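# Loop the rubber band around both bench dogs

## Task

Stretch the rubber band so it loops a single time around each of the two bench dogs, resting against the dogs' sides above the board rather than over their tops, and leave the board lying flat and motionless on the table.

## Robot and tools

ROBOT AND FRAMES
Two arms, left_arm and right_arm, each with a parallel two-finger gripper and a wrist camera (cam_left_wrist, cam_right_wrist, both 896x504). Scene frame: origin at the table centre, table surface at z = +0.020 m, +z up. Base poses in the scene frame: left_arm (-0.030, +0.459, +0.137) m, quat_wxyz (+0.703, 0, 0, -0.711); right_arm (+0.016, -0.457, +0.056) m, quat_wxyz (+0.709, 0, 0, +0.705). left_arm sits on the +y side, facing right_arm across the table; arm names do not match image left and right. Each arm reports its hand pose, velocities, targets and wrist-camera pose in its own base frame. Motion offsets are along the current Hand target's own axes. On the gripper, +x is the direction the fingers point and y is the direction they close. end_effector_position is the midpoint between the fingers, 3 to 4 cm short of the tips; only the final 1.5 cm of each inner finger face is flat. Reported poses can be a few cm off, worse at long reach.

execute_actions(actions, cameras)
actions is a list of actions; each action is a list of up to 15 rows, one row per 1/30 s step, and a short action repeats its last row to fill 15 steps. Every row has 14 numbers in [-1, 1], always both arms: left dx, dy, dz, rx, ry, rz, opening, then the same seven for right. The six pose numbers are an offset from that arm's Hand target as it stood when the action began, in the Hand target's axes; every row is measured from that same start, not from the row before, and a later action starts from the new Hand target, so repeating an offset moves further. Scale: 1.0 = 0.6 m or 180 degrees; rx, ry, rz form one rotation vector. Opening is absolute, not an offset: +1 fully open (0.080 m), -1 fully closed, empty fingers touch near -0.78. Closing from fully open takes at least about 0.6 s. All six pose numbers at 0 re-commands the current Hand target. A 0 in the opening slot is a real command (half open), so to leave a gripper alone, resend its current opening. cameras: list of names, ["all"], or []; images are returned by default only for an empty actions list.

move(target, speed, blend, opening_speed, grip_force, blocking, cameras)
target: one 14-number row (same layout and scale as above) or a list of up to 15 such rows; every row is an offset from the Hand targets at the start of the move, not from the previous row. Paths are straight lines, both arms finish together, last at least 0.5 s and are cut off at 10 s. speed: m/s, 0.002 to 4.3, default 0.25 (turns up to twice that in rad/s); one value or one per target. blend: metres of corner rounding per target, 0 means stop at it. opening_speed: opening units per second, 0.2 or more. grip_force: newtons per finger pad, 8 to 34, one value or one per arm; it persists. blocking=false returns after about 0.5 s while the move continues. The move does not avoid obstacles or the other arm. Do not route a path near an arm's own base; go around it. The result adds a move: line with the outcome (done, off_target, moving, held, blocked, fault) and any limits (paced = pose clipped, held = steps withheld). blocked means the gripper stopped far from its goal and now holds where it is.

wait(seconds 0 to 10, cameras): let time pass holding commands. stop(cameras): brake a running move. zoom_image(camera, region [x0, y0, x1, y1], at most 504 by 504 pixels, origin top-left): close-up of the latest image of cam_left_wrist or cam_right_wrist. finished_scene(scene): the current scene's number; ends the scene irreversibly, so call it only once the band stays in place without the robot.

RESULTS
Per arm: end_effector_position (m), end_effector_quat_wxyz, velocities (omitted when joints read within noise), Hand target (your last commanded pose after clipping; the base for the next offsets), Tool commands, grip_measured (same scale as opening, about 2 mm error), grip_effort_n (motor effort, negative = closing, not pad force), Joint positions (last value = opening in m), Joint torques and External joint torques (push toward larger joint values lowers the reading). Camera calibrations (K, distortion, T_world_to_cam) were given; wrist camera poses derive from joint readings.

CONTROL BEHAVIOUR
Commanded orientation is clipped to within 32 degrees of the measured one per step. Grippers often stop short, sag or tilt, especially at long reach; check the pose after every move and correct tilt, and send any remaining gap as a new offset. To release a push against something, command the target back past the gripper. To grip, command about 0.08 below grip_measured at first contact for full force.

AVOID
Dropping or flinging things, anything leaving the table, fast impacts, hard presses, arms touching each other or a gripper closing on the other arm's fingers, and strain on wrist camera cables. Contact torque limits (N m): waist 18.2, shoulder 22.5, elbow 22.4, wrist pitch 5.92, wrist yaw 5.9, wrist roll 5.54; reaching one halts that arm for 10 s. Large one-step jumps can trigger an OVER-SPEED FAULT. Motors heat when holding loads, stretched out, or pushing at unreachable goals: MOTOR HOT from 50 °C, forced hold at 95 °C. Joint ranges (rad): waist -3.054 to 3.054, shoulder 0.000 to 3.142, elbow 0.000 to 2.356, wrist pitch -1.571 to 1.571, wrist yaw -1.571 to 1.571, wrist roll -3.142 to 3.142. Loose objects may occasionally be nudged by outside pushes.

Each tool is called after ">>>" by a JSON object that holds its "op" and its "data".

## Session

>>> {"op": "execute_actions", "data": {"actions": []}}

Scene clock: 0.00 s.
left_arm: end_effector_position=(+0.2063, +0.1556, +0.1041) grip_measured=+1.000 grip_effort_n=n/a end_effector_quat_wxyz=(+0.949, +0.054, +0.250, -0.186) | right_arm: end_effector_position=(+0.2589, -0.0573, +0.3242) grip_measured=+0.341 grip_effort_n=n/a end_effector_quat_wxyz=(+0.862, -0.136, +0.121, -0.473)
Joint positions: left_arm=[1.177 1.489 0.752 -0.815 1.053 1.561 0.08] | right_arm=[0.372 1.021 0.923 -0.328 1.374 0.062 0.05]
Joint velocities: within noise
Joint torques (N m): no reading
External joint torques (N m): no reading
Heat: left arm: hottest waist 36 °C (+0.0 °C/min); right arm: hottest shoulder 35 °C (+0.0 °C/min).
Hand target: left_arm +0.2065, +0.1557, +0.1045; +0.949, +0.055, +0.250, -0.186 | right_arm +0.2583, -0.0575, +0.3265; +0.862, -0.132, +0.118, -0.474
Tool commands: left_gripper/opening=+1.0 right_gripper/opening=+0.340842

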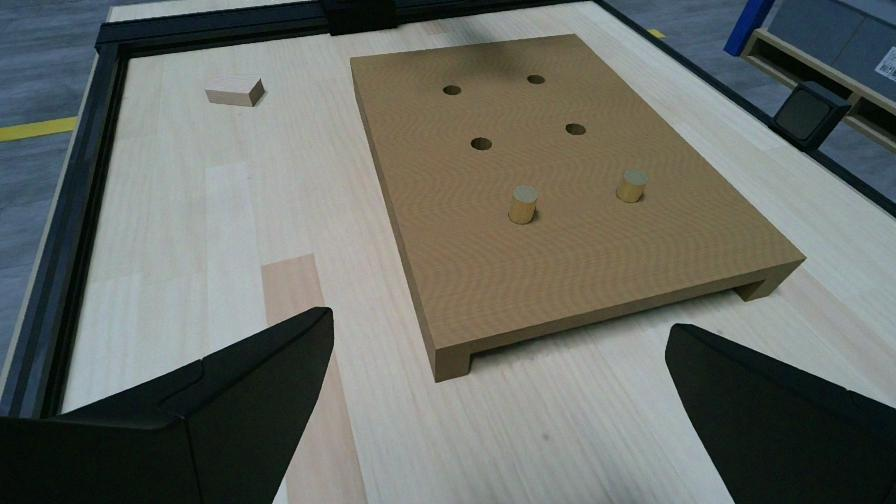

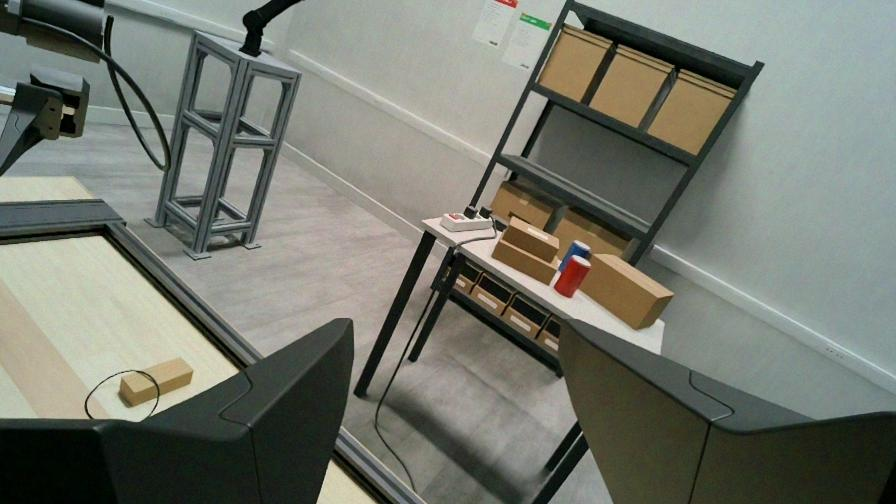

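>>> {"op": "zoom_image", "data": {"camera": "cam_right_wrist", "region": [60, 330, 240, 430]}}

>>> {"op": "zoom_image", "data": {"camera": "cam_left_wrist", "region": [400, 130, 800, 355]}}

Scaled by 2.800.

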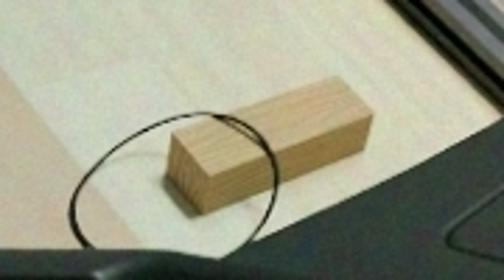

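Scaled by 1.260.

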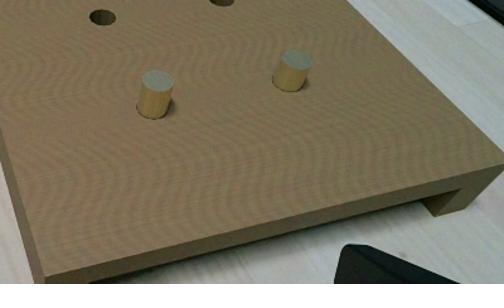

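>>> {"op": "move", "data": {"target": [0.0647,0.1848,0.0262,-0.2722,0.2033,0.2254,1,0,0,0,0,0,0,0.340842], "cameras": ["all"]}}

Scene clock: 105.70 s.
left_arm: end_effector_position=(+0.2846, +0.2411, +0.1002) grip_measured=+1.000 grip_effort_n=0.2 end_effector_quat_wxyz=(+0.771, -0.197, +0.539, +0.278) | right_arm: end_effector_position=(+0.2589, -0.0573, +0.3242) grip_measured=+0.341 grip_effort_n=0.2 end_effector_quat_wxyz=(+0.862, -0.136, +0.121, -0.473)
Joint positions: left_arm=[0.706 1.698 1.216 -0.74 0.007 0.009 0.08] | right_arm=[0.372 1.021 0.923 -0.328 1.374 0.062 0.05]
Joint torques (N m): left_arm=[-0.36 -4.84 7.77 0.72 -0.17 -0.22] | right_arm=[-0.1 -2.61 7.41 0.85 0.31 0.02]
External joint torques (N m): left_arm=[-0.42 2.31 1.59 -0.19 -0.17 -0.22] | right_arm=[-0.09 -0.14 1.19 -0.31 0.05 -0.01]
Heat: left arm: hottest elbow 36 °C (+1.0 °C/min); right arm: hottest elbow 38 °C (+2.0 °C/min).
Hand target: left_arm +0.2870, +0.2426, +0.1004; +0.770, -0.197, +0.539, +0.281 | right_arm +0.2583, -0.0575, +0.3265; +0.862, -0.132, +0.118, -0.474
Off the commanded pose: left_arm 0.003 m, 0 deg | right_arm 0.002 m, 1 deg.
move: done
camera_calibration:
cam_left_wrist: T_world_to_cam=[[0.683116, -0.73027, -0.00762866, -0.00672684], [-0.730283, -0.683143, 0.00144405, 0.402366], [-0.00626601, 0.00458463, -0.99997, 0.173295], [0, 0, 0, 1]] pos_world=[0.299522, 0.269166, 0.172657]

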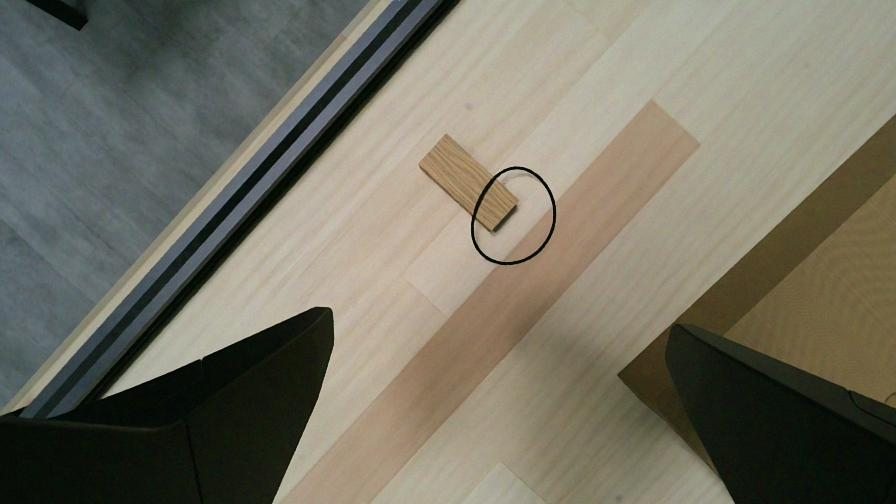

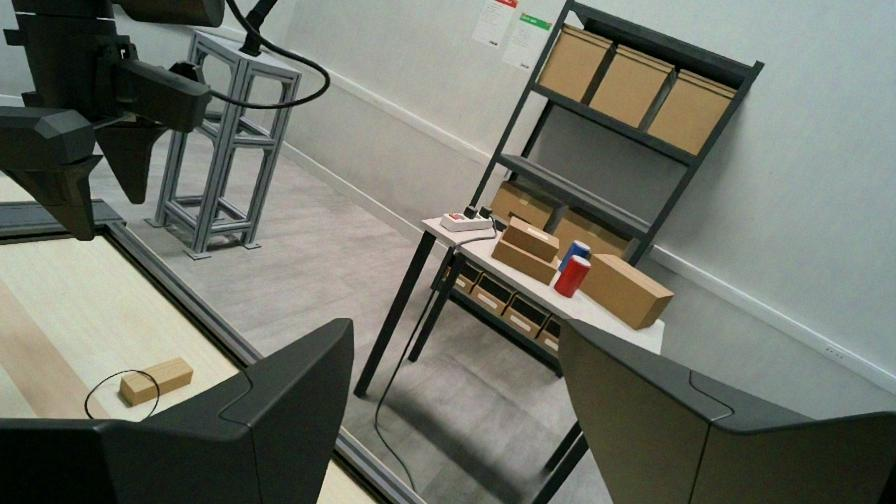

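>>> {"op": "zoom_image", "data": {"camera": "cam_left_wrist", "region": [400, 120, 600, 280]}}

Scaled by 2.520.

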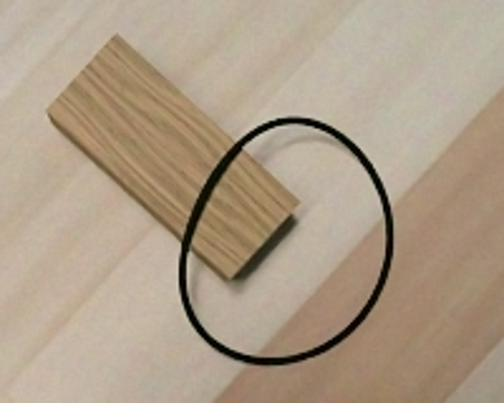

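>>> {"op": "move", "data": {"target": [0.2025,-0.0578,0.0670,0.5914,0.0765,-0.1042,-0.2,0,0,0,0,0,0,0.340842], "cameras": ["all"]}}

Scene clock: 292.67 s.
left_arm: end_effector_position=(+0.3688, +0.2671, +0.0038) grip_measured=-0.198 grip_effort_n=-12.8 end_effector_quat_wxyz=(+0.591, +0.392, +0.587, -0.389) | right_arm: end_effector_position=(+0.2589, -0.0573, +0.3242) grip_measured=+0.341 grip_effort_n=0.2 end_effector_quat_wxyz=(+0.862, -0.136, +0.121, -0.473)
Joint positions: left_arm=[0.628 2.375 1.875 -1.065 0.004 1.798 0.026] | right_arm=[0.372 1.021 0.923 -0.328 1.374 0.062 0.05]
Joint torques (N m): left_arm=[-0.33 -8.13 6.9 0.07 -0.07 0.23] | right_arm=[-0.07 -2.63 7.43 0.85 0.31 0.03]
External joint torques (N m): left_arm=[-0.26 2.89 1.43 -0.21 -0.13 0.23] | right_arm=[-0.07 -0.24 1.25 -0.29 0.06 0.01]
Heat: left arm: hottest elbow 40 °C (+1.0 °C/min); right arm: hottest elbow 40 °C (+1.0 °C/min).
Hand target: left_arm +0.3702, +0.2672, +0.0001; +0.588, +0.394, +0.588, -0.393 | right_arm +0.2583, -0.0575, +0.3265; +0.862, -0.132, +0.118, -0.474
Off the commanded pose: left_arm 0.004 m, 1 deg | right_arm 0.002 m, 1 deg.
move: done
camera_calibration:
cam_left_wrist: T_world_to_cam=[[-0.899896, -0.434502, -0.0373482, 0.458946], [-0.420263, 0.841148, 0.340366, -0.0410529], [-0.116474, 0.32199, -0.939551, 0.032996], [0, 0, 0, 1]] pos_world=[0.399594, 0.22332, 0.0621152]

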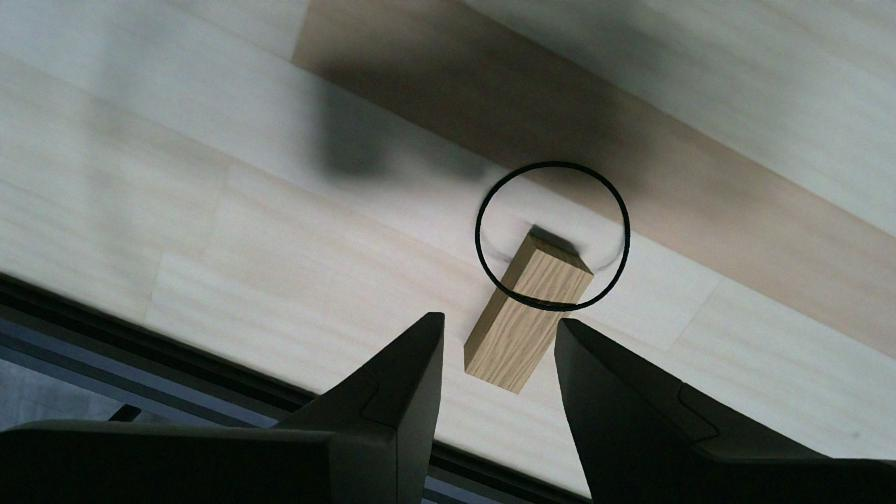

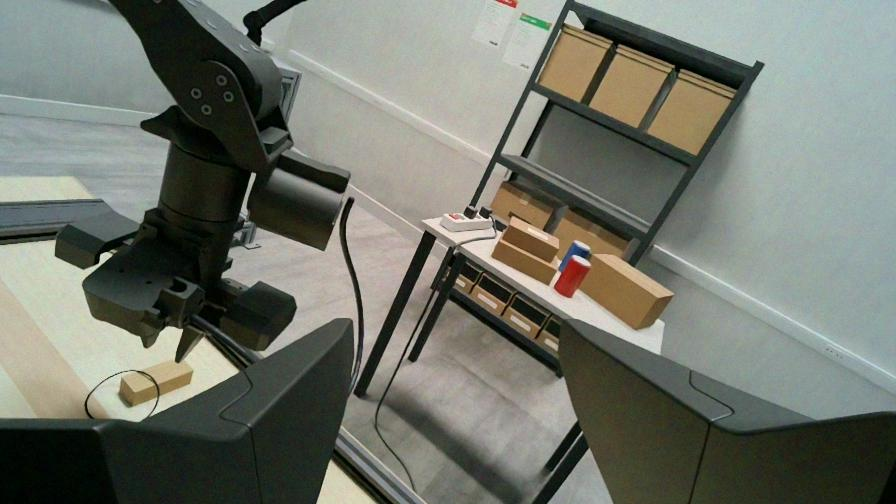

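>>> {"op": "move", "data": {"target": [0.0835,0.0042,0.01,0.05,0,0,-0.45,0,0,0,0,0,0,0.340842], "cameras": ["cam_left_wrist"], "speed": 0.12}}

Scene clock: 333.50 s.
left_arm: end_effector_position=(+0.3774, +0.2654, -0.0424) grip_measured=-0.448 grip_effort_n=-13.3 end_effector_quat_wxyz=(+0.560, +0.442, +0.554, -0.430) | right_arm: end_effector_position=(+0.2589, -0.0573, +0.3242) grip_measured=+0.341 grip_effort_n=0.2 end_effector_quat_wxyz=(+0.862, -0.136, +0.121, -0.473)
Joint positions: left_arm=[0.614 2.453 1.825 -0.924 0.004 1.942 0.015] | right_arm=[0.372 1.021 0.923 -0.328 1.374 0.062 0.05]
Joint torques (N m): left_arm=[-0.33 -8.13 4.4 0.43 -0.09 0.21] | right_arm=[-0.09 -2.62 7.4 0.85 0.31 0.02]
External joint torques (N m): left_arm=[-0.24 3.2 -0.94 0.12 -0.15 0.21] | right_arm=[-0.09 -0.21 1.22 -0.3 0.06 0]
Heat: left arm: hottest shoulder 45 °C (+9.1 °C/min); right arm: hottest elbow 40 °C (+0.0 °C/min).
Hand target: left_arm +0.3748, +0.2625, -0.0500; +0.555, +0.439, +0.555, -0.438 | right_arm +0.2583, -0.0575, +0.3265; +0.862, -0.132, +0.118, -0.474
Off the commanded pose: left_arm 0.008 m, 1 deg | right_arm 0.002 m, 1 deg.
move: done
camera_calibration:
cam_left_wrist: T_world_to_cam=[[-0.956407, -0.287922, -0.0488496, 0.446116], [-0.2867, 0.893872, 0.344667, -0.084568], [-0.0555719, 0.343648, -0.937453, -0.0375695], [0, 0, 0, 1]] pos_world=[0.400335, 0.21695, 0.0157208]
Images, in order (width x height): cam_left_wrist 896x504.

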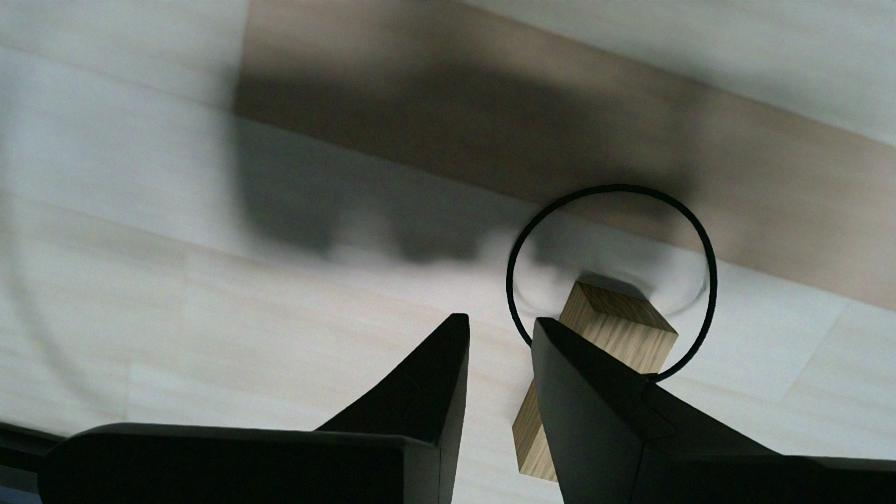

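>>> {"op": "move", "data": {"target": [0.04,-0.0083,0.005,0,0,0,-0.45,0,0,0,0,0,0,0.340842], "cameras": ["cam_left_wrist"], "speed": 0.06}}

Scene clock: 369.40 s.
left_arm: end_effector_position=(+0.3737, +0.2620, -0.0663) grip_measured=-0.448 grip_effort_n=-12.8 end_effector_quat_wxyz=(+0.560, +0.442, +0.553, -0.430) | right_arm: end_effector_position=(+0.2589, -0.0573, +0.3242) grip_measured=+0.341 grip_effort_n=0.2 end_effector_quat_wxyz=(+0.862, -0.136, +0.121, -0.473)
Joint positions: left_arm=[0.613 2.475 1.763 -0.839 0.004 1.942 0.015] | right_arm=[0.372 1.021 0.923 -0.328 1.374 0.062 0.05]
Joint torques (N m): left_arm=[-0.35 -8.25 4.23 0.43 -0.07 0.11] | right_arm=[-0.09 -2.61 7.43 0.85 0.31 0.03]
External joint torques (N m): left_arm=[-0.44 3 -0.92 0.13 -0.11 0.11] | right_arm=[-0.09 -0.25 1.3 -0.29 0.06 0.01]
Heat: left arm: hottest shoulder 48 °C (+7.1 °C/min); right arm: hottest elbow 40 °C (+0.0 °C/min).
Hand target: left_arm +0.3706, +0.2585, -0.0740; +0.555, +0.438, +0.555, -0.438 | right_arm +0.2583, -0.0575, +0.3265; +0.862, -0.132, +0.118, -0.474
Off the commanded pose: left_arm 0.009 m, 1 deg | right_arm 0.002 m, 1 deg.
move: off_target (left_arm)
camera_calibration:
cam_left_wrist: T_world_to_cam=[[-0.956794, -0.286506, -0.0495944, 0.440128], [-0.285618, 0.894125, 0.344911, -0.0746842], [-0.0544754, 0.344173, -0.937324, -0.0594951], [0, 0, 0, 1]] pos_world=[0.39654, 0.213353, -0.00817896]
Images, in order (width x height): cam_left_wrist 896x504.

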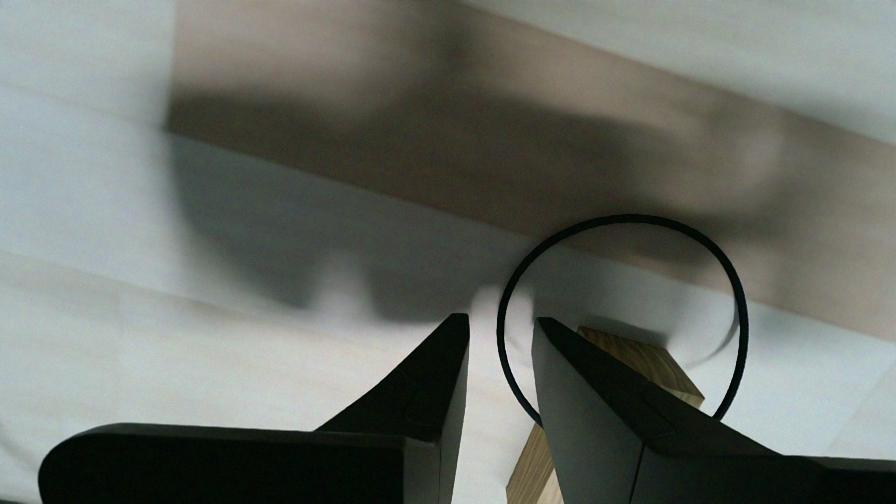

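>>> {"op": "move", "data": {"target": [0.0117,0,0.0,0,0,0,-0.45,0,0,0,0,0,0,0.340842], "cameras": ["cam_left_wrist"], "speed": 0.06}}

Scene clock: 376.63 s.
left_arm: end_effector_position=(+0.3739, +0.2622, -0.0729) grip_measured=-0.448 grip_effort_n=-12.8 end_effector_quat_wxyz=(+0.560, +0.443, +0.553, -0.430) | right_arm: end_effector_position=(+0.2589, -0.0573, +0.3242) grip_measured=+0.341 grip_effort_n=0.2 end_effector_quat_wxyz=(+0.862, -0.136, +0.121, -0.473)
Joint positions: left_arm=[0.613 2.488 1.759 -0.821 0.004 1.942 0.015] | right_arm=[0.372 1.021 0.923 -0.328 1.374 0.062 0.05]
Joint torques (N m): left_arm=[-0.21 -8.08 4.01 0.43 -0.02 0.2] | right_arm=[-0.08 -2.61 7.4 0.86 0.31 0.02]
External joint torques (N m): left_arm=[-0.23 3.27 -1.13 0.14 -0.07 0.2] | right_arm=[-0.07 -0.18 1.16 -0.3 0.06 0]
Heat: left arm: hottest shoulder 49 °C (+6.0 °C/min); right arm: hottest elbow 40 °C (+0.0 °C/min).
Hand target: left_arm +0.3705, +0.2585, -0.0812; +0.555, +0.438, +0.555, -0.438 | right_arm +0.2583, -0.0575, +0.3265; +0.862, -0.132, +0.118, -0.474
Off the commanded pose: left_arm 0.010 m, 1 deg | right_arm 0.002 m, 1 deg.
move: off_target (left_arm)
camera_calibration:
cam_left_wrist: T_world_to_cam=[[-0.956752, -0.286472, -0.0505897, 0.440013], [-0.285911, 0.893914, 0.345215, -0.0723645], [-0.0536718, 0.34475, -0.937159, -0.0661788], [0, 0, 0, 1]] pos_world=[0.396742, 0.213554, -0.0147786]
Images, in order (width x height): cam_left_wrist 896x504.

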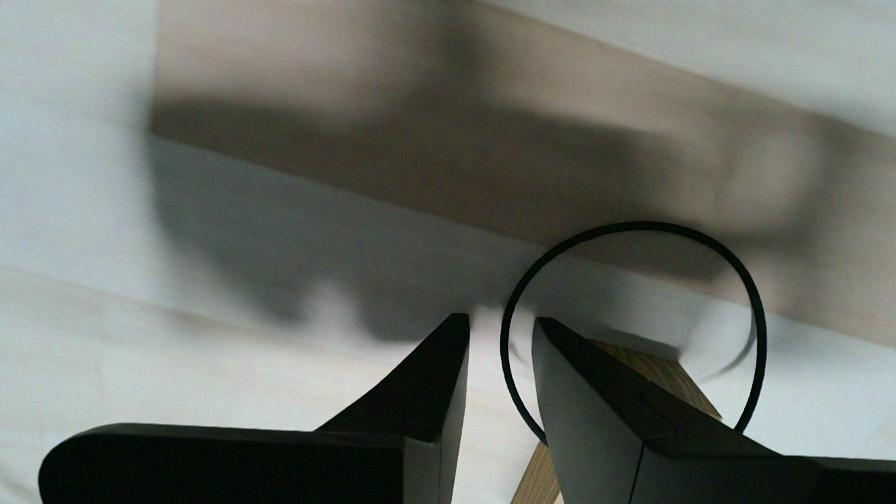

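>>> {"op": "move", "data": {"target": [0,0,0,0,0,0,-1,0,0,0,0,0,0,0.340842], "cameras": ["cam_left_wrist"], "speed": 0.06, "opening_speed": 0.5}}

Scene clock: 383.07 s.
left_arm: end_effector_position=(+0.3740, +0.2622, -0.0729) grip_measured=-0.774 grip_effort_n=-22.6 end_effector_quat_wxyz=(+0.560, +0.443, +0.553, -0.429) | right_arm: end_effector_position=(+0.2589, -0.0573, +0.3242) grip_measured=+0.341 grip_effort_n=0.2 end_effector_quat_wxyz=(+0.862, -0.136, +0.121, -0.473)
Joint positions: left_arm=[0.613 2.488 1.759 -0.82 0.004 1.942 0] | right_arm=[0.372 1.021 0.923 -0.328 1.374 0.062 0.05]
Joint torques (N m): left_arm=[-0.36 -8.25 4.02 0.45 -0.1 0.15] | right_arm=[-0.07 -2.62 7.41 0.85 0.31 0.02]
External joint torques (N m): left_arm=[-0.29 3.06 -1.13 0.13 -0.16 0.15] | right_arm=[-0.07 -0.21 1.2 -0.3 0.06 0]
Heat: left arm: hottest shoulder 48 °C (+4.1 °C/min); right arm: hottest elbow 40 °C (+0.0 °C/min).
Hand target: left_arm +0.3706, +0.2585, -0.0812; +0.555, +0.438, +0.555, -0.438 | right_arm +0.2583, -0.0575, +0.3265; +0.862, -0.132, +0.118, -0.474
Off the commanded pose: left_arm 0.010 m, 1 deg | right_arm 0.002 m, 1 deg.
move: off_target (left_arm)
camera_calibration:
cam_left_wrist: T_world_to_cam=[[-0.956737, -0.286458, -0.0509582, 0.439999], [-0.286018, 0.893835, 0.345329, -0.072304], [-0.0533741, 0.344964, -0.937097, -0.0663418], [0, 0, 0, 1]] pos_world=[0.396742, 0.213555, -0.0147785]
Images, in order (width x height): cam_left_wrist 896x504.

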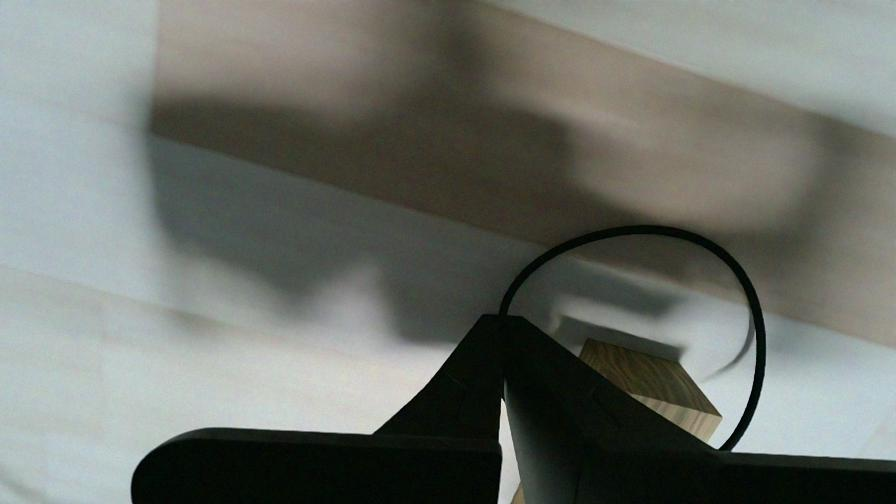

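>>> {"op": "move", "data": {"target": [-0.2,0,0,0,0,0,-1,0,0,0,0,0,0,0.340842], "cameras": ["all"], "speed": 0.12}}

Scene clock: 388.83 s.
left_arm: end_effector_position=(+0.3678, +0.2579, +0.0334) grip_measured=-0.774 grip_effort_n=-23.0 end_effector_quat_wxyz=(+0.556, +0.431, +0.557, -0.441) | right_arm: end_effector_position=(+0.2589, -0.0573, +0.3242) grip_measured=+0.341 grip_effort_n=0.2 end_effector_quat_wxyz=(+0.862, -0.136, +0.121, -0.473)
Joint positions: left_arm=[0.613 2.34 1.934 -1.18 0.004 1.942 0] | right_arm=[0.372 1.021 0.923 -0.328 1.374 0.062 0.05]
Joint torques (N m): left_arm=[-0.45 -10.06 6.9 0.09 -0.15 0.16] | right_arm=[-0.1 -2.6 7.42 0.85 0.3 0.02]
External joint torques (N m): left_arm=[-0.39 0.86 1.32 -0.17 -0.2 0.16] | right_arm=[-0.1 -0.18 1.19 -0.31 0.05 0]
Heat: left arm: hottest shoulder 48 °C (+4.0 °C/min); right arm: hottest elbow 40 °C (+0.0 °C/min).
Hand target: left_arm +0.3706, +0.2585, +0.0389; +0.555, +0.438, +0.555, -0.438 | right_arm +0.2583, -0.0575, +0.3265; +0.862, -0.132, +0.118, -0.474
Off the commanded pose: left_arm 0.006 m, 1 deg | right_arm 0.002 m, 1 deg.
move: done
camera_calibration:
cam_left_wrist: T_world_to_cam=[[-0.957747, -0.287086, -0.0173963, 0.437702], [-0.276098, 0.900778, 0.335215, -0.111968], [-0.0805651, 0.325854, -0.941981, 0.0494329], [0, 0, 0, 1]] pos_world=[0.392276, 0.210409, 0.0917126]

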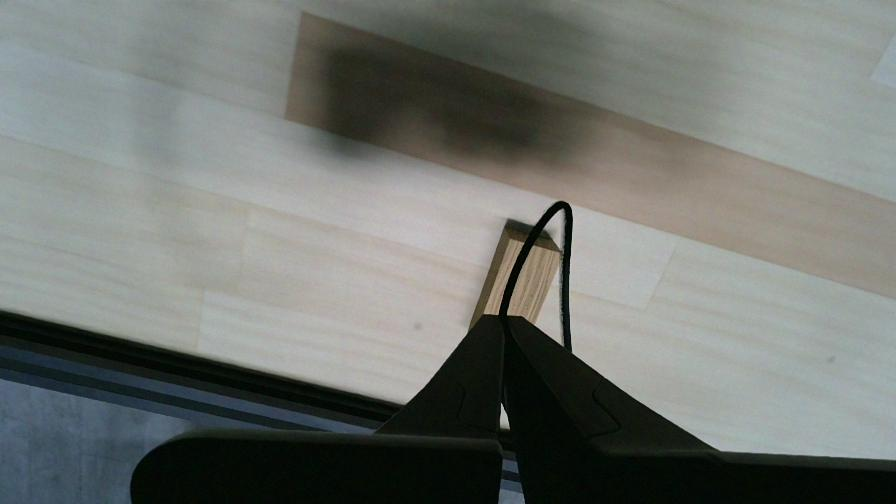

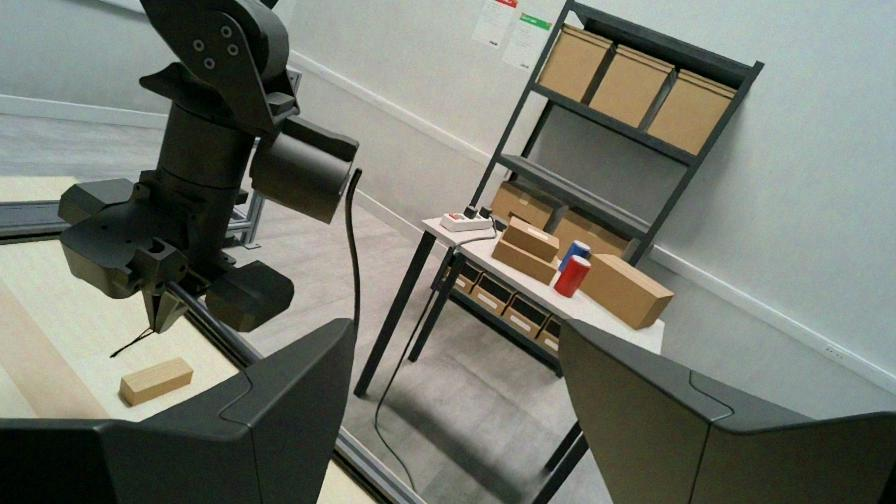

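>>> {"op": "move", "data": {"target": [-0.018,0.0033,0.382,0.0744,0,0,-1,0,0,0,0,0,0,0.340842], "cameras": ["all"], "speed": 0.2}}

Scene clock: 431.47 s.
left_arm: end_effector_position=(+0.4235, +0.0348, +0.0495) grip_measured=-0.774 grip_effort_n=-23.0 end_effector_quat_wxyz=(+0.498, +0.501, +0.498, -0.503) | right_arm: end_effector_position=(+0.2589, -0.0573, +0.3242) grip_measured=+0.341 grip_effort_n=0.2 end_effector_quat_wxyz=(+0.862, -0.136, +0.121, -0.473)
Joint positions: left_arm=[0.082 2.211 1.781 -1.144 0.001 1.662 0] | right_arm=[0.372 1.021 0.923 -0.328 1.374 0.062 0.05]
Joint torques (N m): left_arm=[0.06 -7.78 7.04 0.04 -0.01 -0.26] | right_arm=[-0.07 -2.62 7.42 0.85 0.3 0.03]
External joint torques (N m): left_arm=[0.04 2.4 1.46 -0.24 -0.06 -0.26] | right_arm=[-0.09 -0.31 1.28 -0.29 0.06 0.01]
Heat: left arm: hottest shoulder 61 °C (+12.1 °C/min); right arm: hottest elbow 41 °C (+1.0 °C/min). Fold the left arm in close to its base, or ease its load, before you think long.
Hand target: left_arm +0.4255, +0.0359, +0.0496; +0.500, +0.500, +0.500, -0.500 | right_arm +0.2583, -0.0575, +0.3265; +0.862, -0.132, +0.118, -0.474
Off the commanded pose: left_arm 0.002 m, 1 deg | right_arm 0.002 m, 1 deg.
MOTOR HOT: joint 2 (shoulder) of the left arm reports 61 °C; the controller stops that arm at 95 °C. To cool a motor, set the load down, stop pushing, or move to a pose that needs little force.
move: done
camera_calibration:
cam_left_wrist: T_world_to_cam=[[-0.998783, -0.0408413, -0.0276395, 0.436585], [-0.0478365, 0.938574, 0.341747, 0.000575881], [0.0119843, 0.342654, -0.939385, 0.101932], [0, 0, 0, 1]] pos_world=[0.434859, -0.0176372, 0.107624]

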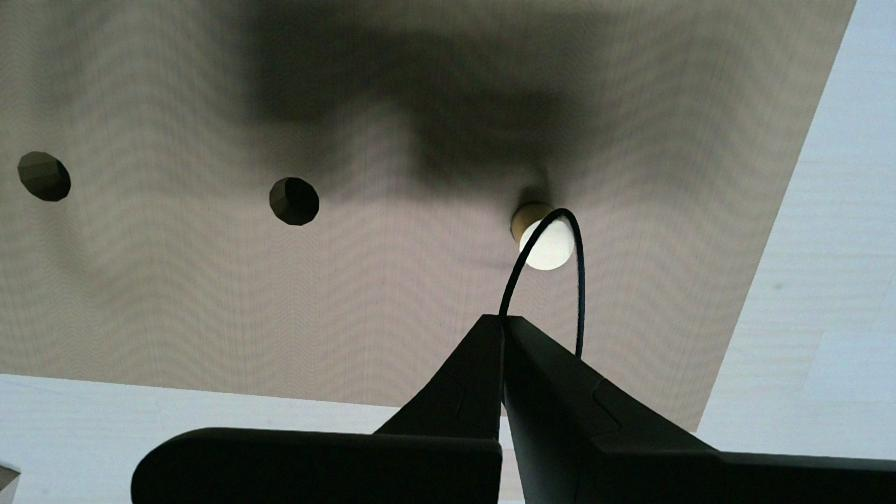

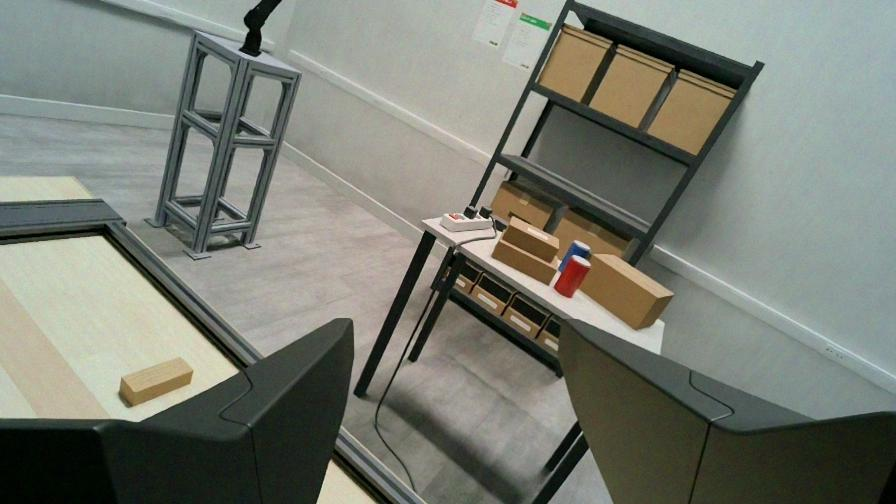

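>>> {"op": "move", "data": {"target": [[-0.0248,0,0,0,0,0,-1,0,0,0,0,0,0,0.340842],[-0.0248,-0.0312,0.0032,0,0,0,-1,0,0,0,0,0,0,0.340842],[0.02,-0.0312,0.0032,0,0,0,-1,0,0,0,0,0,0,0.340842]], "cameras": ["cam_left_wrist"], "speed": 0.1, "blend": [0.005,0.005,0]}}

Scene clock: 466.50 s.
left_arm: end_effector_position=(+0.4095, +0.0337, +0.0426) grip_measured=-0.774 grip_effort_n=-23.0 end_effector_quat_wxyz=(+0.501, +0.505, +0.495, -0.499) | right_arm: end_effector_position=(+0.2589, -0.0573, +0.3242) grip_measured=+0.341 grip_effort_n=0.2 end_effector_quat_wxyz=(+0.862, -0.136, +0.121, -0.473)
Joint positions: left_arm=[0.082 2.147 1.651 -1.061 0.001 1.661 0] | right_arm=[0.372 1.021 0.923 -0.328 1.374 0.062 0.05]
Joint torques (N m): left_arm=[-0.09 -7.54 4.44 0.46 0.01 -0.23] | right_arm=[-0.08 -2.62 7.4 0.85 0.3 0.03]
External joint torques (N m): left_arm=[-0.01 2.28 -1.14 0.16 -0.06 -0.23] | right_arm=[-0.07 -0.22 1.2 -0.3 0.05 0.01]
Heat: left arm: hottest shoulder 57 °C (+2.0 °C/min); right arm: hottest elbow 41 °C (+0.0 °C/min). Fold the left arm in close to its base, or ease its load, before you think long.
Hand target: left_arm +0.4068, +0.0340, +0.0377; +0.500, +0.500, +0.500, -0.500 | right_arm +0.2583, -0.0575, +0.3265; +0.862, -0.132, +0.118, -0.474
Off the commanded pose: left_arm 0.006 m, 1 deg | right_arm 0.002 m, 1 deg.
MOTOR HOT: still on. Joint 2 (shoulder) of the left arm reports 57 °C.
move: done
camera_calibration:
cam_left_wrist: T_world_to_cam=[[-0.99818, -0.0415595, -0.0437066, 0.422753], [-0.0540387, 0.938095, 0.342136, 0.00586639], [0.026782, 0.343875, -0.938634, 0.0898611], [0, 0, 0, 1]] pos_world=[0.419894, -0.0188348, 0.100817]
Images, in order (width x height): cam_left_wrist 896x504.

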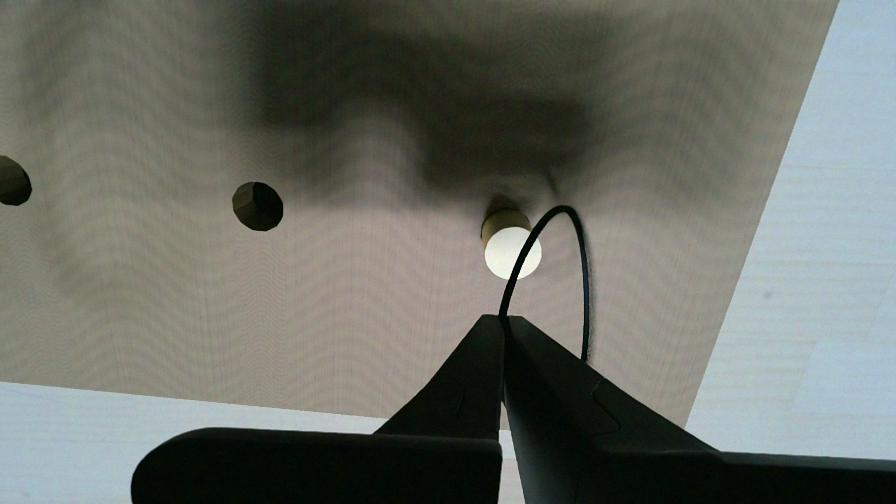

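>>> {"op": "move", "data": {"target": [[0.0293,0,0,0,0,0,-1,0,0,0,0,0,0,0.340842],[0.068,0.027,0,0,0,0,-1,0,0,0,0,0,0,0.340842]], "cameras": ["cam_left_wrist"], "speed": 0.1, "blend": [0.003,0]}}

Scene clock: 479.10 s.
left_arm: end_effector_position=(+0.4206, +0.0346, -0.0008) grip_measured=-0.774 grip_effort_n=-22.6 end_effector_quat_wxyz=(+0.499, +0.501, +0.499, -0.502) | right_arm: end_effector_position=(+0.2589, -0.0573, +0.3242) grip_measured=+0.341 grip_effort_n=0.7 end_effector_quat_wxyz=(+0.862, -0.136, +0.121, -0.473)
Joint positions: left_arm=[0.082 2.255 1.646 -0.963 0.001 1.658 0] | right_arm=[0.372 1.021 0.923 -0.328 1.374 0.062 0.05]
Joint torques (N m): left_arm=[-0.29 -7.51 6.56 0.42 0.04 -0.24] | right_arm=[-0.08 -2.64 7.42 0.85 0.31 0.02]
External joint torques (N m): left_arm=[-0.29 2.78 1.19 0.14 -0.02 -0.24] | right_arm=[-0.08 -0.25 1.26 -0.29 0.06 0]
Heat: left arm: hottest shoulder 54 °C (-5.1 °C/min); right arm: hottest elbow 41 °C (+0.0 °C/min). Fold the left arm in close to its base, or ease its load, before you think long.
Hand target: left_arm +0.4230, +0.0340, -0.0032; +0.500, +0.500, +0.500, -0.500 | right_arm +0.2583, -0.0575, +0.3265; +0.862, -0.132, +0.118, -0.474
Off the commanded pose: left_arm 0.003 m, 0 deg | right_arm 0.002 m, 1 deg.
MOTOR HOT: still on. Joint 2 (shoulder) of the left arm reports 54 °C.
move: done
camera_calibration:
cam_left_wrist: T_world_to_cam=[[-0.998557, -0.0445664, -0.0299622, 0.432355], [-0.0521339, 0.938329, 0.341792, 0.0196715], [0.0128819, 0.342861, -0.939298, 0.0543936], [0, 0, 0, 1]] pos_world=[0.432056, -0.0178392, 0.0573226]
Images, in order (width x height): cam_left_wrist 896x504.

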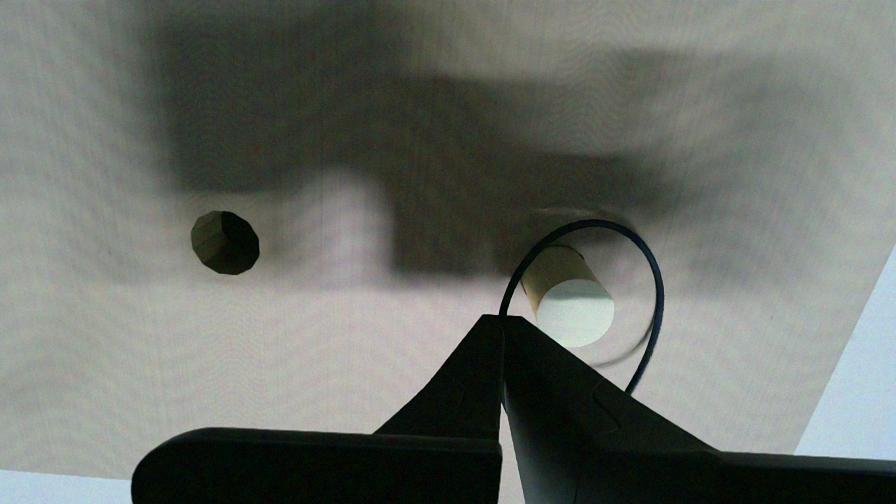

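>>> {"op": "move", "data": {"target": [[0.008,0.025,0,0,0,0,-1,0,0,0,0,0,0,0.340842],[0.0403,0.036,0,0,0,0,-1,0,0,0,0,0,0,0.340842]], "cameras": ["cam_left_wrist"], "speed": 0.08, "blend": [0.003,0]}}

Scene clock: 488.77 s.
left_arm: end_effector_position=(+0.4425, +0.0352, -0.0241) grip_measured=-0.774 grip_effort_n=-22.6 end_effector_quat_wxyz=(+0.500, +0.501, +0.499, -0.501) | right_arm: end_effector_position=(+0.2589, -0.0573, +0.3242) grip_measured=+0.341 grip_effort_n=0.2 end_effector_quat_wxyz=(+0.862, -0.136, +0.121, -0.473)
Joint positions: left_arm=[0.08 2.371 1.752 -0.951 0.001 1.654 0] | right_arm=[0.372 1.021 0.923 -0.328 1.374 0.062 0.05]
Joint torques (N m): left_arm=[-0.29 -8.1 6.65 0.4 -0.01 -0.27] | right_arm=[-0.09 -2.62 7.41 0.85 0.3 0.02]
External joint torques (N m): left_arm=[-0.29 2.82 1.28 0.1 -0.06 -0.27] | right_arm=[-0.09 -0.23 1.23 -0.29 0.05 0]
Heat: left arm: hottest shoulder 53 °C (-8.0 °C/min); right arm: hottest elbow 41 °C (+0.0 °C/min). Fold the left arm in close to its base, or ease its load, before you think long.
Hand target: left_arm +0.4446, +0.0339, -0.0273; +0.500, +0.500, +0.500, -0.500 | right_arm +0.2583, -0.0575, +0.3265; +0.862, -0.132, +0.118, -0.474
Off the commanded pose: left_arm 0.004 m, 0 deg | right_arm 0.002 m, 1 deg.
MOTOR HOT: still on. Joint 2 (shoulder) of the left arm reports 53 °C.
move: done
camera_calibration:
cam_left_wrist: T_world_to_cam=[[-0.998449, -0.0461785, -0.0310844, 0.453512], [-0.0540339, 0.938219, 0.341798, 0.0290753], [0.0133803, 0.342947, -0.939259, 0.0317939], [0, 0, 0, 1]] pos_world=[0.453955, -0.0172401, 0.034022]
Images, in order (width x height): cam_left_wrist 896x504.

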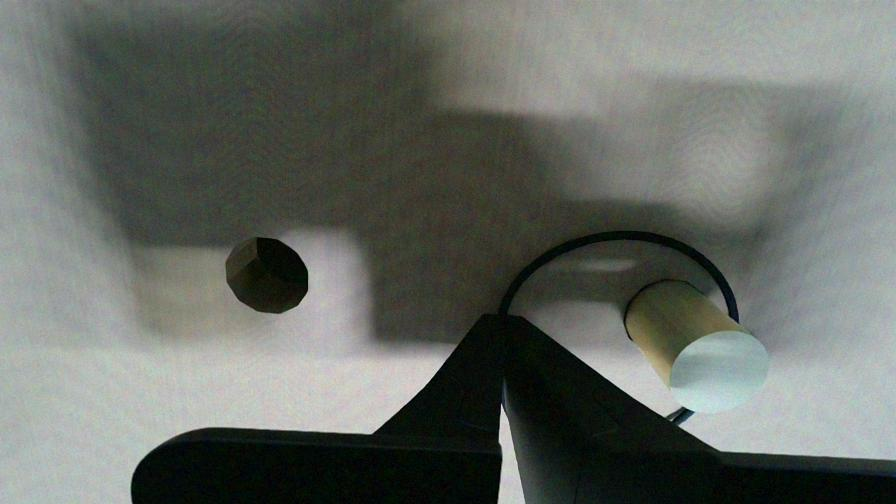

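>>> {"op": "move", "data": {"target": [[0.005,-0.0083,0.02,0,0,0,-1,0,0,0,0,0,0,0.340842],[0.005,-0.0083,0.02,0,0,0,-0.5,0,0,0,0,0,0,0.340842]], "cameras": ["cam_left_wrist"], "speed": 0.06, "opening_speed": 0.5}}

Scene clock: 508.03 s.
left_arm: end_effector_position=(+0.4436, +0.0248, -0.0268) grip_measured=-0.503 grip_effort_n=14.7 end_effector_quat_wxyz=(+0.501, +0.505, +0.497, -0.496) | right_arm: end_effector_position=(+0.2589, -0.0573, +0.3242) grip_measured=+0.341 grip_effort_n=0.2 end_effector_quat_wxyz=(+0.862, -0.136, +0.121, -0.473)
Joint positions: left_arm=[0.055 2.367 1.733 -0.924 -0.004 1.628 0.012] | right_arm=[0.372 1.021 0.923 -0.328 1.374 0.062 0.05]
Joint torques (N m): left_arm=[-0.32 -9.02 3.63 0.36 0.17 -0.25] | right_arm=[-0.09 -2.62 7.41 0.86 0.3 0.02]
External joint torques (N m): left_arm=[-0.31 1.89 -1.74 0.04 0.12 -0.25] | right_arm=[-0.07 -0.21 1.22 -0.29 0.04 0]
Heat: left arm: hottest shoulder 50 °C (-8.1 °C/min); right arm: hottest elbow 41 °C (+0.0 °C/min). Fold the left arm in close to its base, or ease its load, before you think long.
Hand target: left_arm +0.4396, +0.0221, -0.0304; +0.500, +0.500, +0.500, -0.500 | right_arm +0.2583, -0.0575, +0.3265; +0.862, -0.132, +0.118, -0.474
Off the commanded pose: left_arm 0.006 m, 1 deg | right_arm 0.002 m, 1 deg.
MOTOR HOT: still on. Joint 2 (shoulder) of the left arm reports 50 °C.
move: done
camera_calibration:
cam_left_wrist: T_world_to_cam=[[-0.997988, -0.0467682, -0.0428107, 0.453595], [-0.0587355, 0.93623, 0.346445, 0.042022], [0.0238781, 0.348262, -0.937093, 0.0281377], [0, 0, 0, 1]] pos_world=[0.454479, -0.0279278, 0.0312281]
Images, in order (width x height): cam_left_wrist 896x504.

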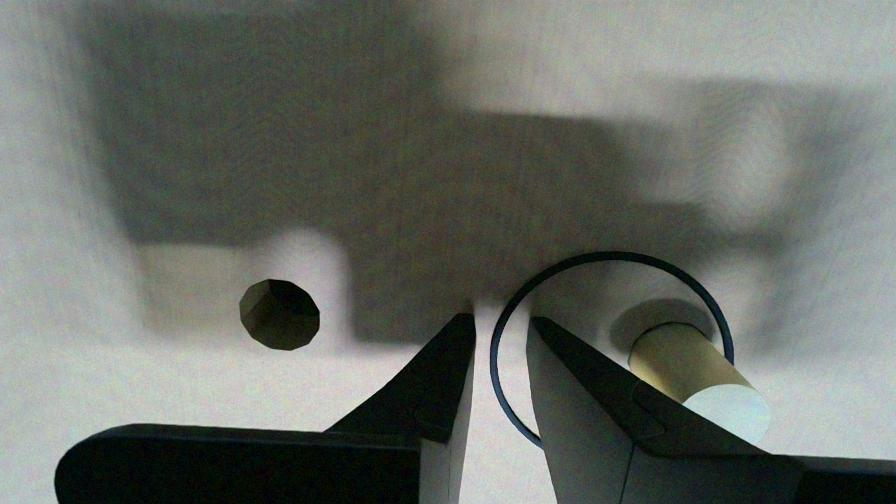

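>>> {"op": "move", "data": {"target": [[-0.05,0,0,0,0,0,-0.5,0,0,0,0,0,0,0.340842],[-0.13,-0.05,0,0,0,0,-0.5,0,0,0,0,0,0,0.340842]], "cameras": ["cam_left_wrist"], "speed": 0.12, "blend": [0.005,0]}}

Scene clock: 515.77 s.
left_arm: end_effector_position=(+0.4121, +0.0226, +0.0459) grip_measured=-0.502 grip_effort_n=13.7 end_effector_quat_wxyz=(+0.498, +0.502, +0.500, -0.500) | right_arm: end_effector_position=(+0.2589, -0.0573, +0.3242) grip_measured=+0.341 grip_effort_n=0.2 end_effector_quat_wxyz=(+0.862, -0.136, +0.121, -0.473)
Joint positions: left_arm=[0.053 2.162 1.688 -1.096 -0.004 1.628 0.012] | right_arm=[0.372 1.021 0.923 -0.328 1.374 0.062 0.05]
Joint torques (N m): left_arm=[0.08 -9.54 4.24 0.13 0.15 -0.15] | right_arm=[-0.09 -2.63 7.42 0.85 0.31 0.03]
External joint torques (N m): left_arm=[0.08 0.36 -1.31 -0.15 0.1 -0.15] | right_arm=[-0.09 -0.23 1.25 -0.29 0.06 0.01]
Heat: left arm: hottest shoulder 51 °C (-7.0 °C/min); right arm: hottest elbow 41 °C (+0.0 °C/min). Fold the left arm in close to its base, or ease its load, before you think long.
Hand target: left_arm +0.4097, +0.0219, +0.0476; +0.500, +0.500, +0.500, -0.500 | right_arm +0.2583, -0.0575, +0.3265; +0.862, -0.132, +0.118, -0.474
Off the commanded pose: left_arm 0.003 m, 0 deg | right_arm 0.002 m, 1 deg.
MOTOR HOT: still on. Joint 2 (shoulder) of the left arm reports 51 °C.
move: done
camera_calibration:
cam_left_wrist: T_world_to_cam=[[-0.998459, -0.0460338, -0.0309944, 0.424737], [-0.0539321, 0.93653, 0.346413, 0.0149968], [0.0130805, 0.347551, -0.93757, 0.102248], [0, 0, 0, 1]] pos_world=[0.423554, -0.030029, 0.103834]
Images, in order (width x height): cam_left_wrist 896x504.

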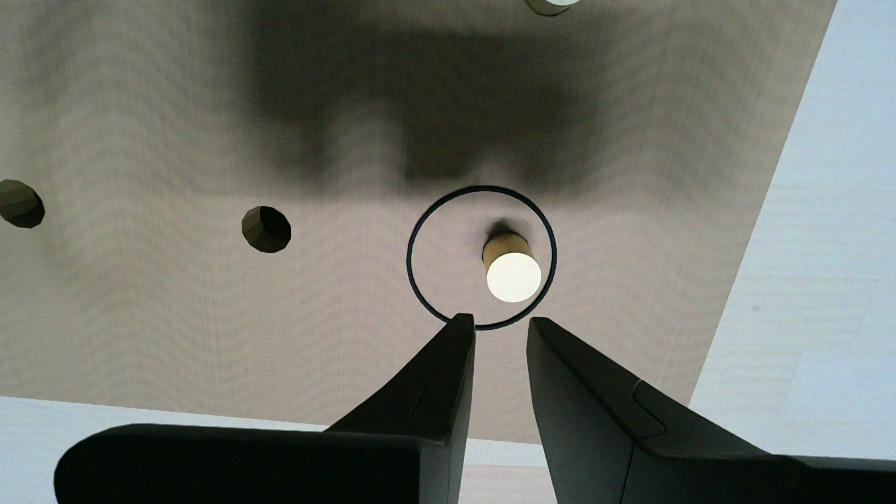

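>>> {"op": "move", "data": {"target": [[0,0.005,0.0273,-0.4767,0,0,-0.45,0,0,0,0,0,0,0.340842],[0.0793,0.005,0.0273,-0.4767,0,0,-0.45,0,0,0,0,0,0,0.340842]], "cameras": ["cam_left_wrist"], "speed": [0.3,0.1], "blend": [0.005,0]}}

Scene clock: 747.97 s.
left_arm: end_effector_position=(+0.4155, +0.0076, +0.0061) grip_measured=-0.452 grip_effort_n=13.3 end_effector_quat_wxyz=(+0.712, +0.028, +0.701, -0.025) | right_arm: end_effector_position=(+0.2589, -0.0573, +0.3242) grip_measured=+0.341 grip_effort_n=0.2 end_effector_quat_wxyz=(+0.862, -0.136, +0.121, -0.473)
Joint positions: left_arm=[0.017 2.208 1.597 -0.944 -0.003 0.093 0.015] | right_arm=[0.372 1.021 0.923 -0.328 1.374 0.062 0.05]
Joint torques (N m): left_arm=[-0.61 -7.36 4.29 0.44 0.1 -0.23] | right_arm=[-0.07 -2.63 7.42 0.85 0.3 0.02]
External joint torques (N m): left_arm=[-0.47 2.76 -1.18 0.07 0.09 -0.23] | right_arm=[-0.06 -0.2 1.18 -0.31 0.05 0]
Heat: left arm: hottest shoulder 62 °C (+1.0 °C/min); right arm: hottest elbow 42 °C (+0.0 °C/min). Fold the left arm in close to its base, or ease its load, before you think long.
Hand target: left_arm +0.4127, +0.0056, +0.0000; +0.707, +0.026, +0.707, -0.026 | right_arm +0.2583, -0.0575, +0.3265; +0.862, -0.132, +0.118, -0.474
Off the commanded pose: left_arm 0.007 m, 1 deg | right_arm 0.002 m, 1 deg.
MOTOR HOT: still on. Joint 2 (shoulder) of the left arm reports 62 °C.
move: done
camera_calibration:
cam_left_wrist: T_world_to_cam=[[-0.0257035, -0.999092, -0.0339681, 0.0293547], [-0.944568, 0.0131472, 0.328053, 0.42035], [-0.327309, 0.0405173, -0.944048, 0.213957], [0, 0, 0, 1]] pos_world=[0.467833, 0.0151327, 0.065086]
Images, in order (width x height): cam_left_wrist 896x504.

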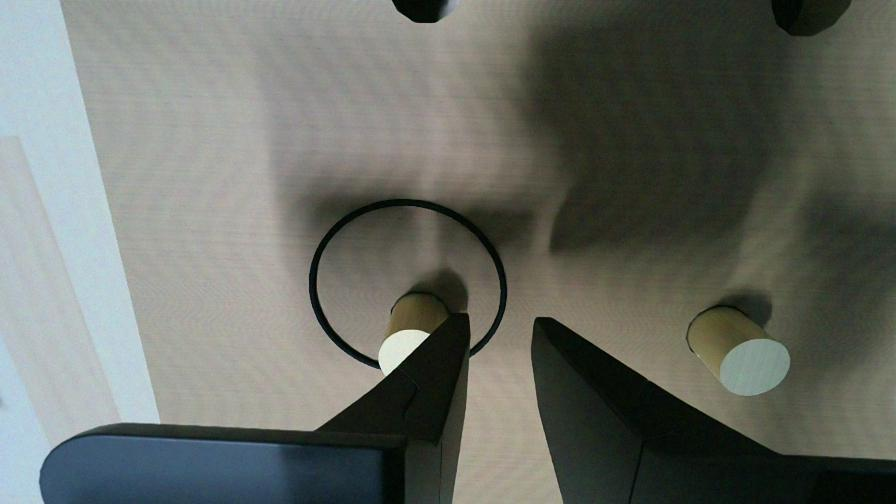

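>>> {"op": "move", "data": {"target": [[0,-0.009,-0.013,0,0,0,-0.45,0,0,0,0,0,0,0.340842],[0.0467,-0.009,-0.013,0,0,0,-0.45,0,0,0,0,0,0,0.340842]], "cameras": ["cam_left_wrist"], "speed": [0.1,0.08], "blend": [0.002,0]}}

Scene clock: 765.87 s.
left_arm: end_effector_position=(+0.4080, +0.0020, -0.0217) grip_measured=-0.452 grip_effort_n=13.3 end_effector_quat_wxyz=(+0.712, +0.029, +0.701, -0.026) | right_arm: end_effector_position=(+0.2589, -0.0573, +0.3242) grip_measured=+0.341 grip_effort_n=0.2 end_effector_quat_wxyz=(+0.862, -0.136, +0.121, -0.473)
Joint positions: left_arm=[0.004 2.225 1.505 -0.834 -0.003 0.081 0.015] | right_arm=[0.372 1.021 0.923 -0.328 1.374 0.062 0.05]
Joint torques (N m): left_arm=[-0.07 -7.36 4.3 0.56 0.1 -0.21] | right_arm=[-0.07 -2.63 7.43 0.85 0.31 0.03]
External joint torques (N m): left_arm=[-0.14 2.56 -0.91 0.19 0.11 -0.21] | right_arm=[-0.06 -0.24 1.28 -0.28 0.05 0.01]
Heat: left arm: hottest shoulder 58 °C (-3.0 °C/min); right arm: hottest elbow 42 °C (+0.0 °C/min). Fold the left arm in close to its base, or ease its load, before you think long.
Hand target: left_arm +0.4045, +0.0008, -0.0280; +0.707, +0.026, +0.707, -0.026 | right_arm +0.2583, -0.0575, +0.3265; +0.862, -0.132, +0.118, -0.474
Off the commanded pose: left_arm 0.007 m, 1 deg | right_arm 0.002 m, 1 deg.
MOTOR HOT: still on. Joint 2 (shoulder) of the left arm reports 58 °C.
move: done
camera_calibration:
cam_left_wrist: T_world_to_cam=[[-0.0271918, -0.999059, -0.0337849, 0.0232012], [-0.944796, 0.0146457, 0.327331, 0.422485], [-0.326528, 0.0408205, -0.944306, 0.185102], [0, 0, 0, 1]] pos_world=[0.460234, 0.00943581, 0.0372843]
Images, in order (width x height): cam_left_wrist 896x504.

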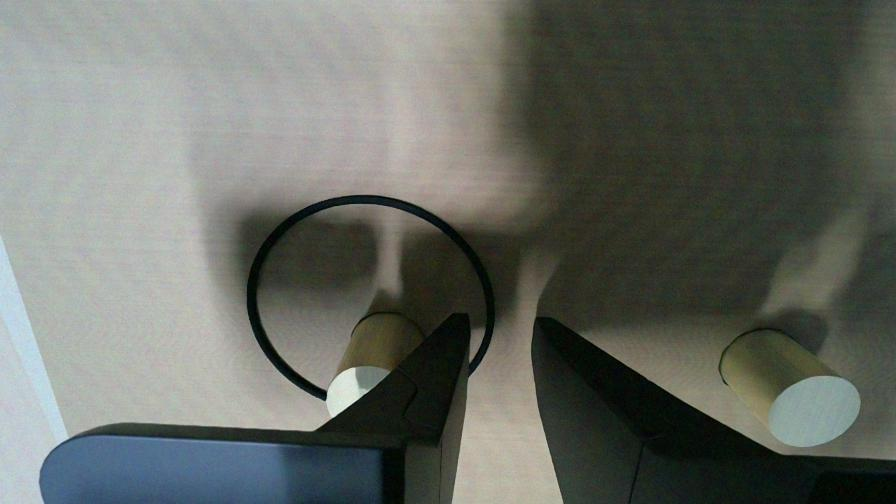

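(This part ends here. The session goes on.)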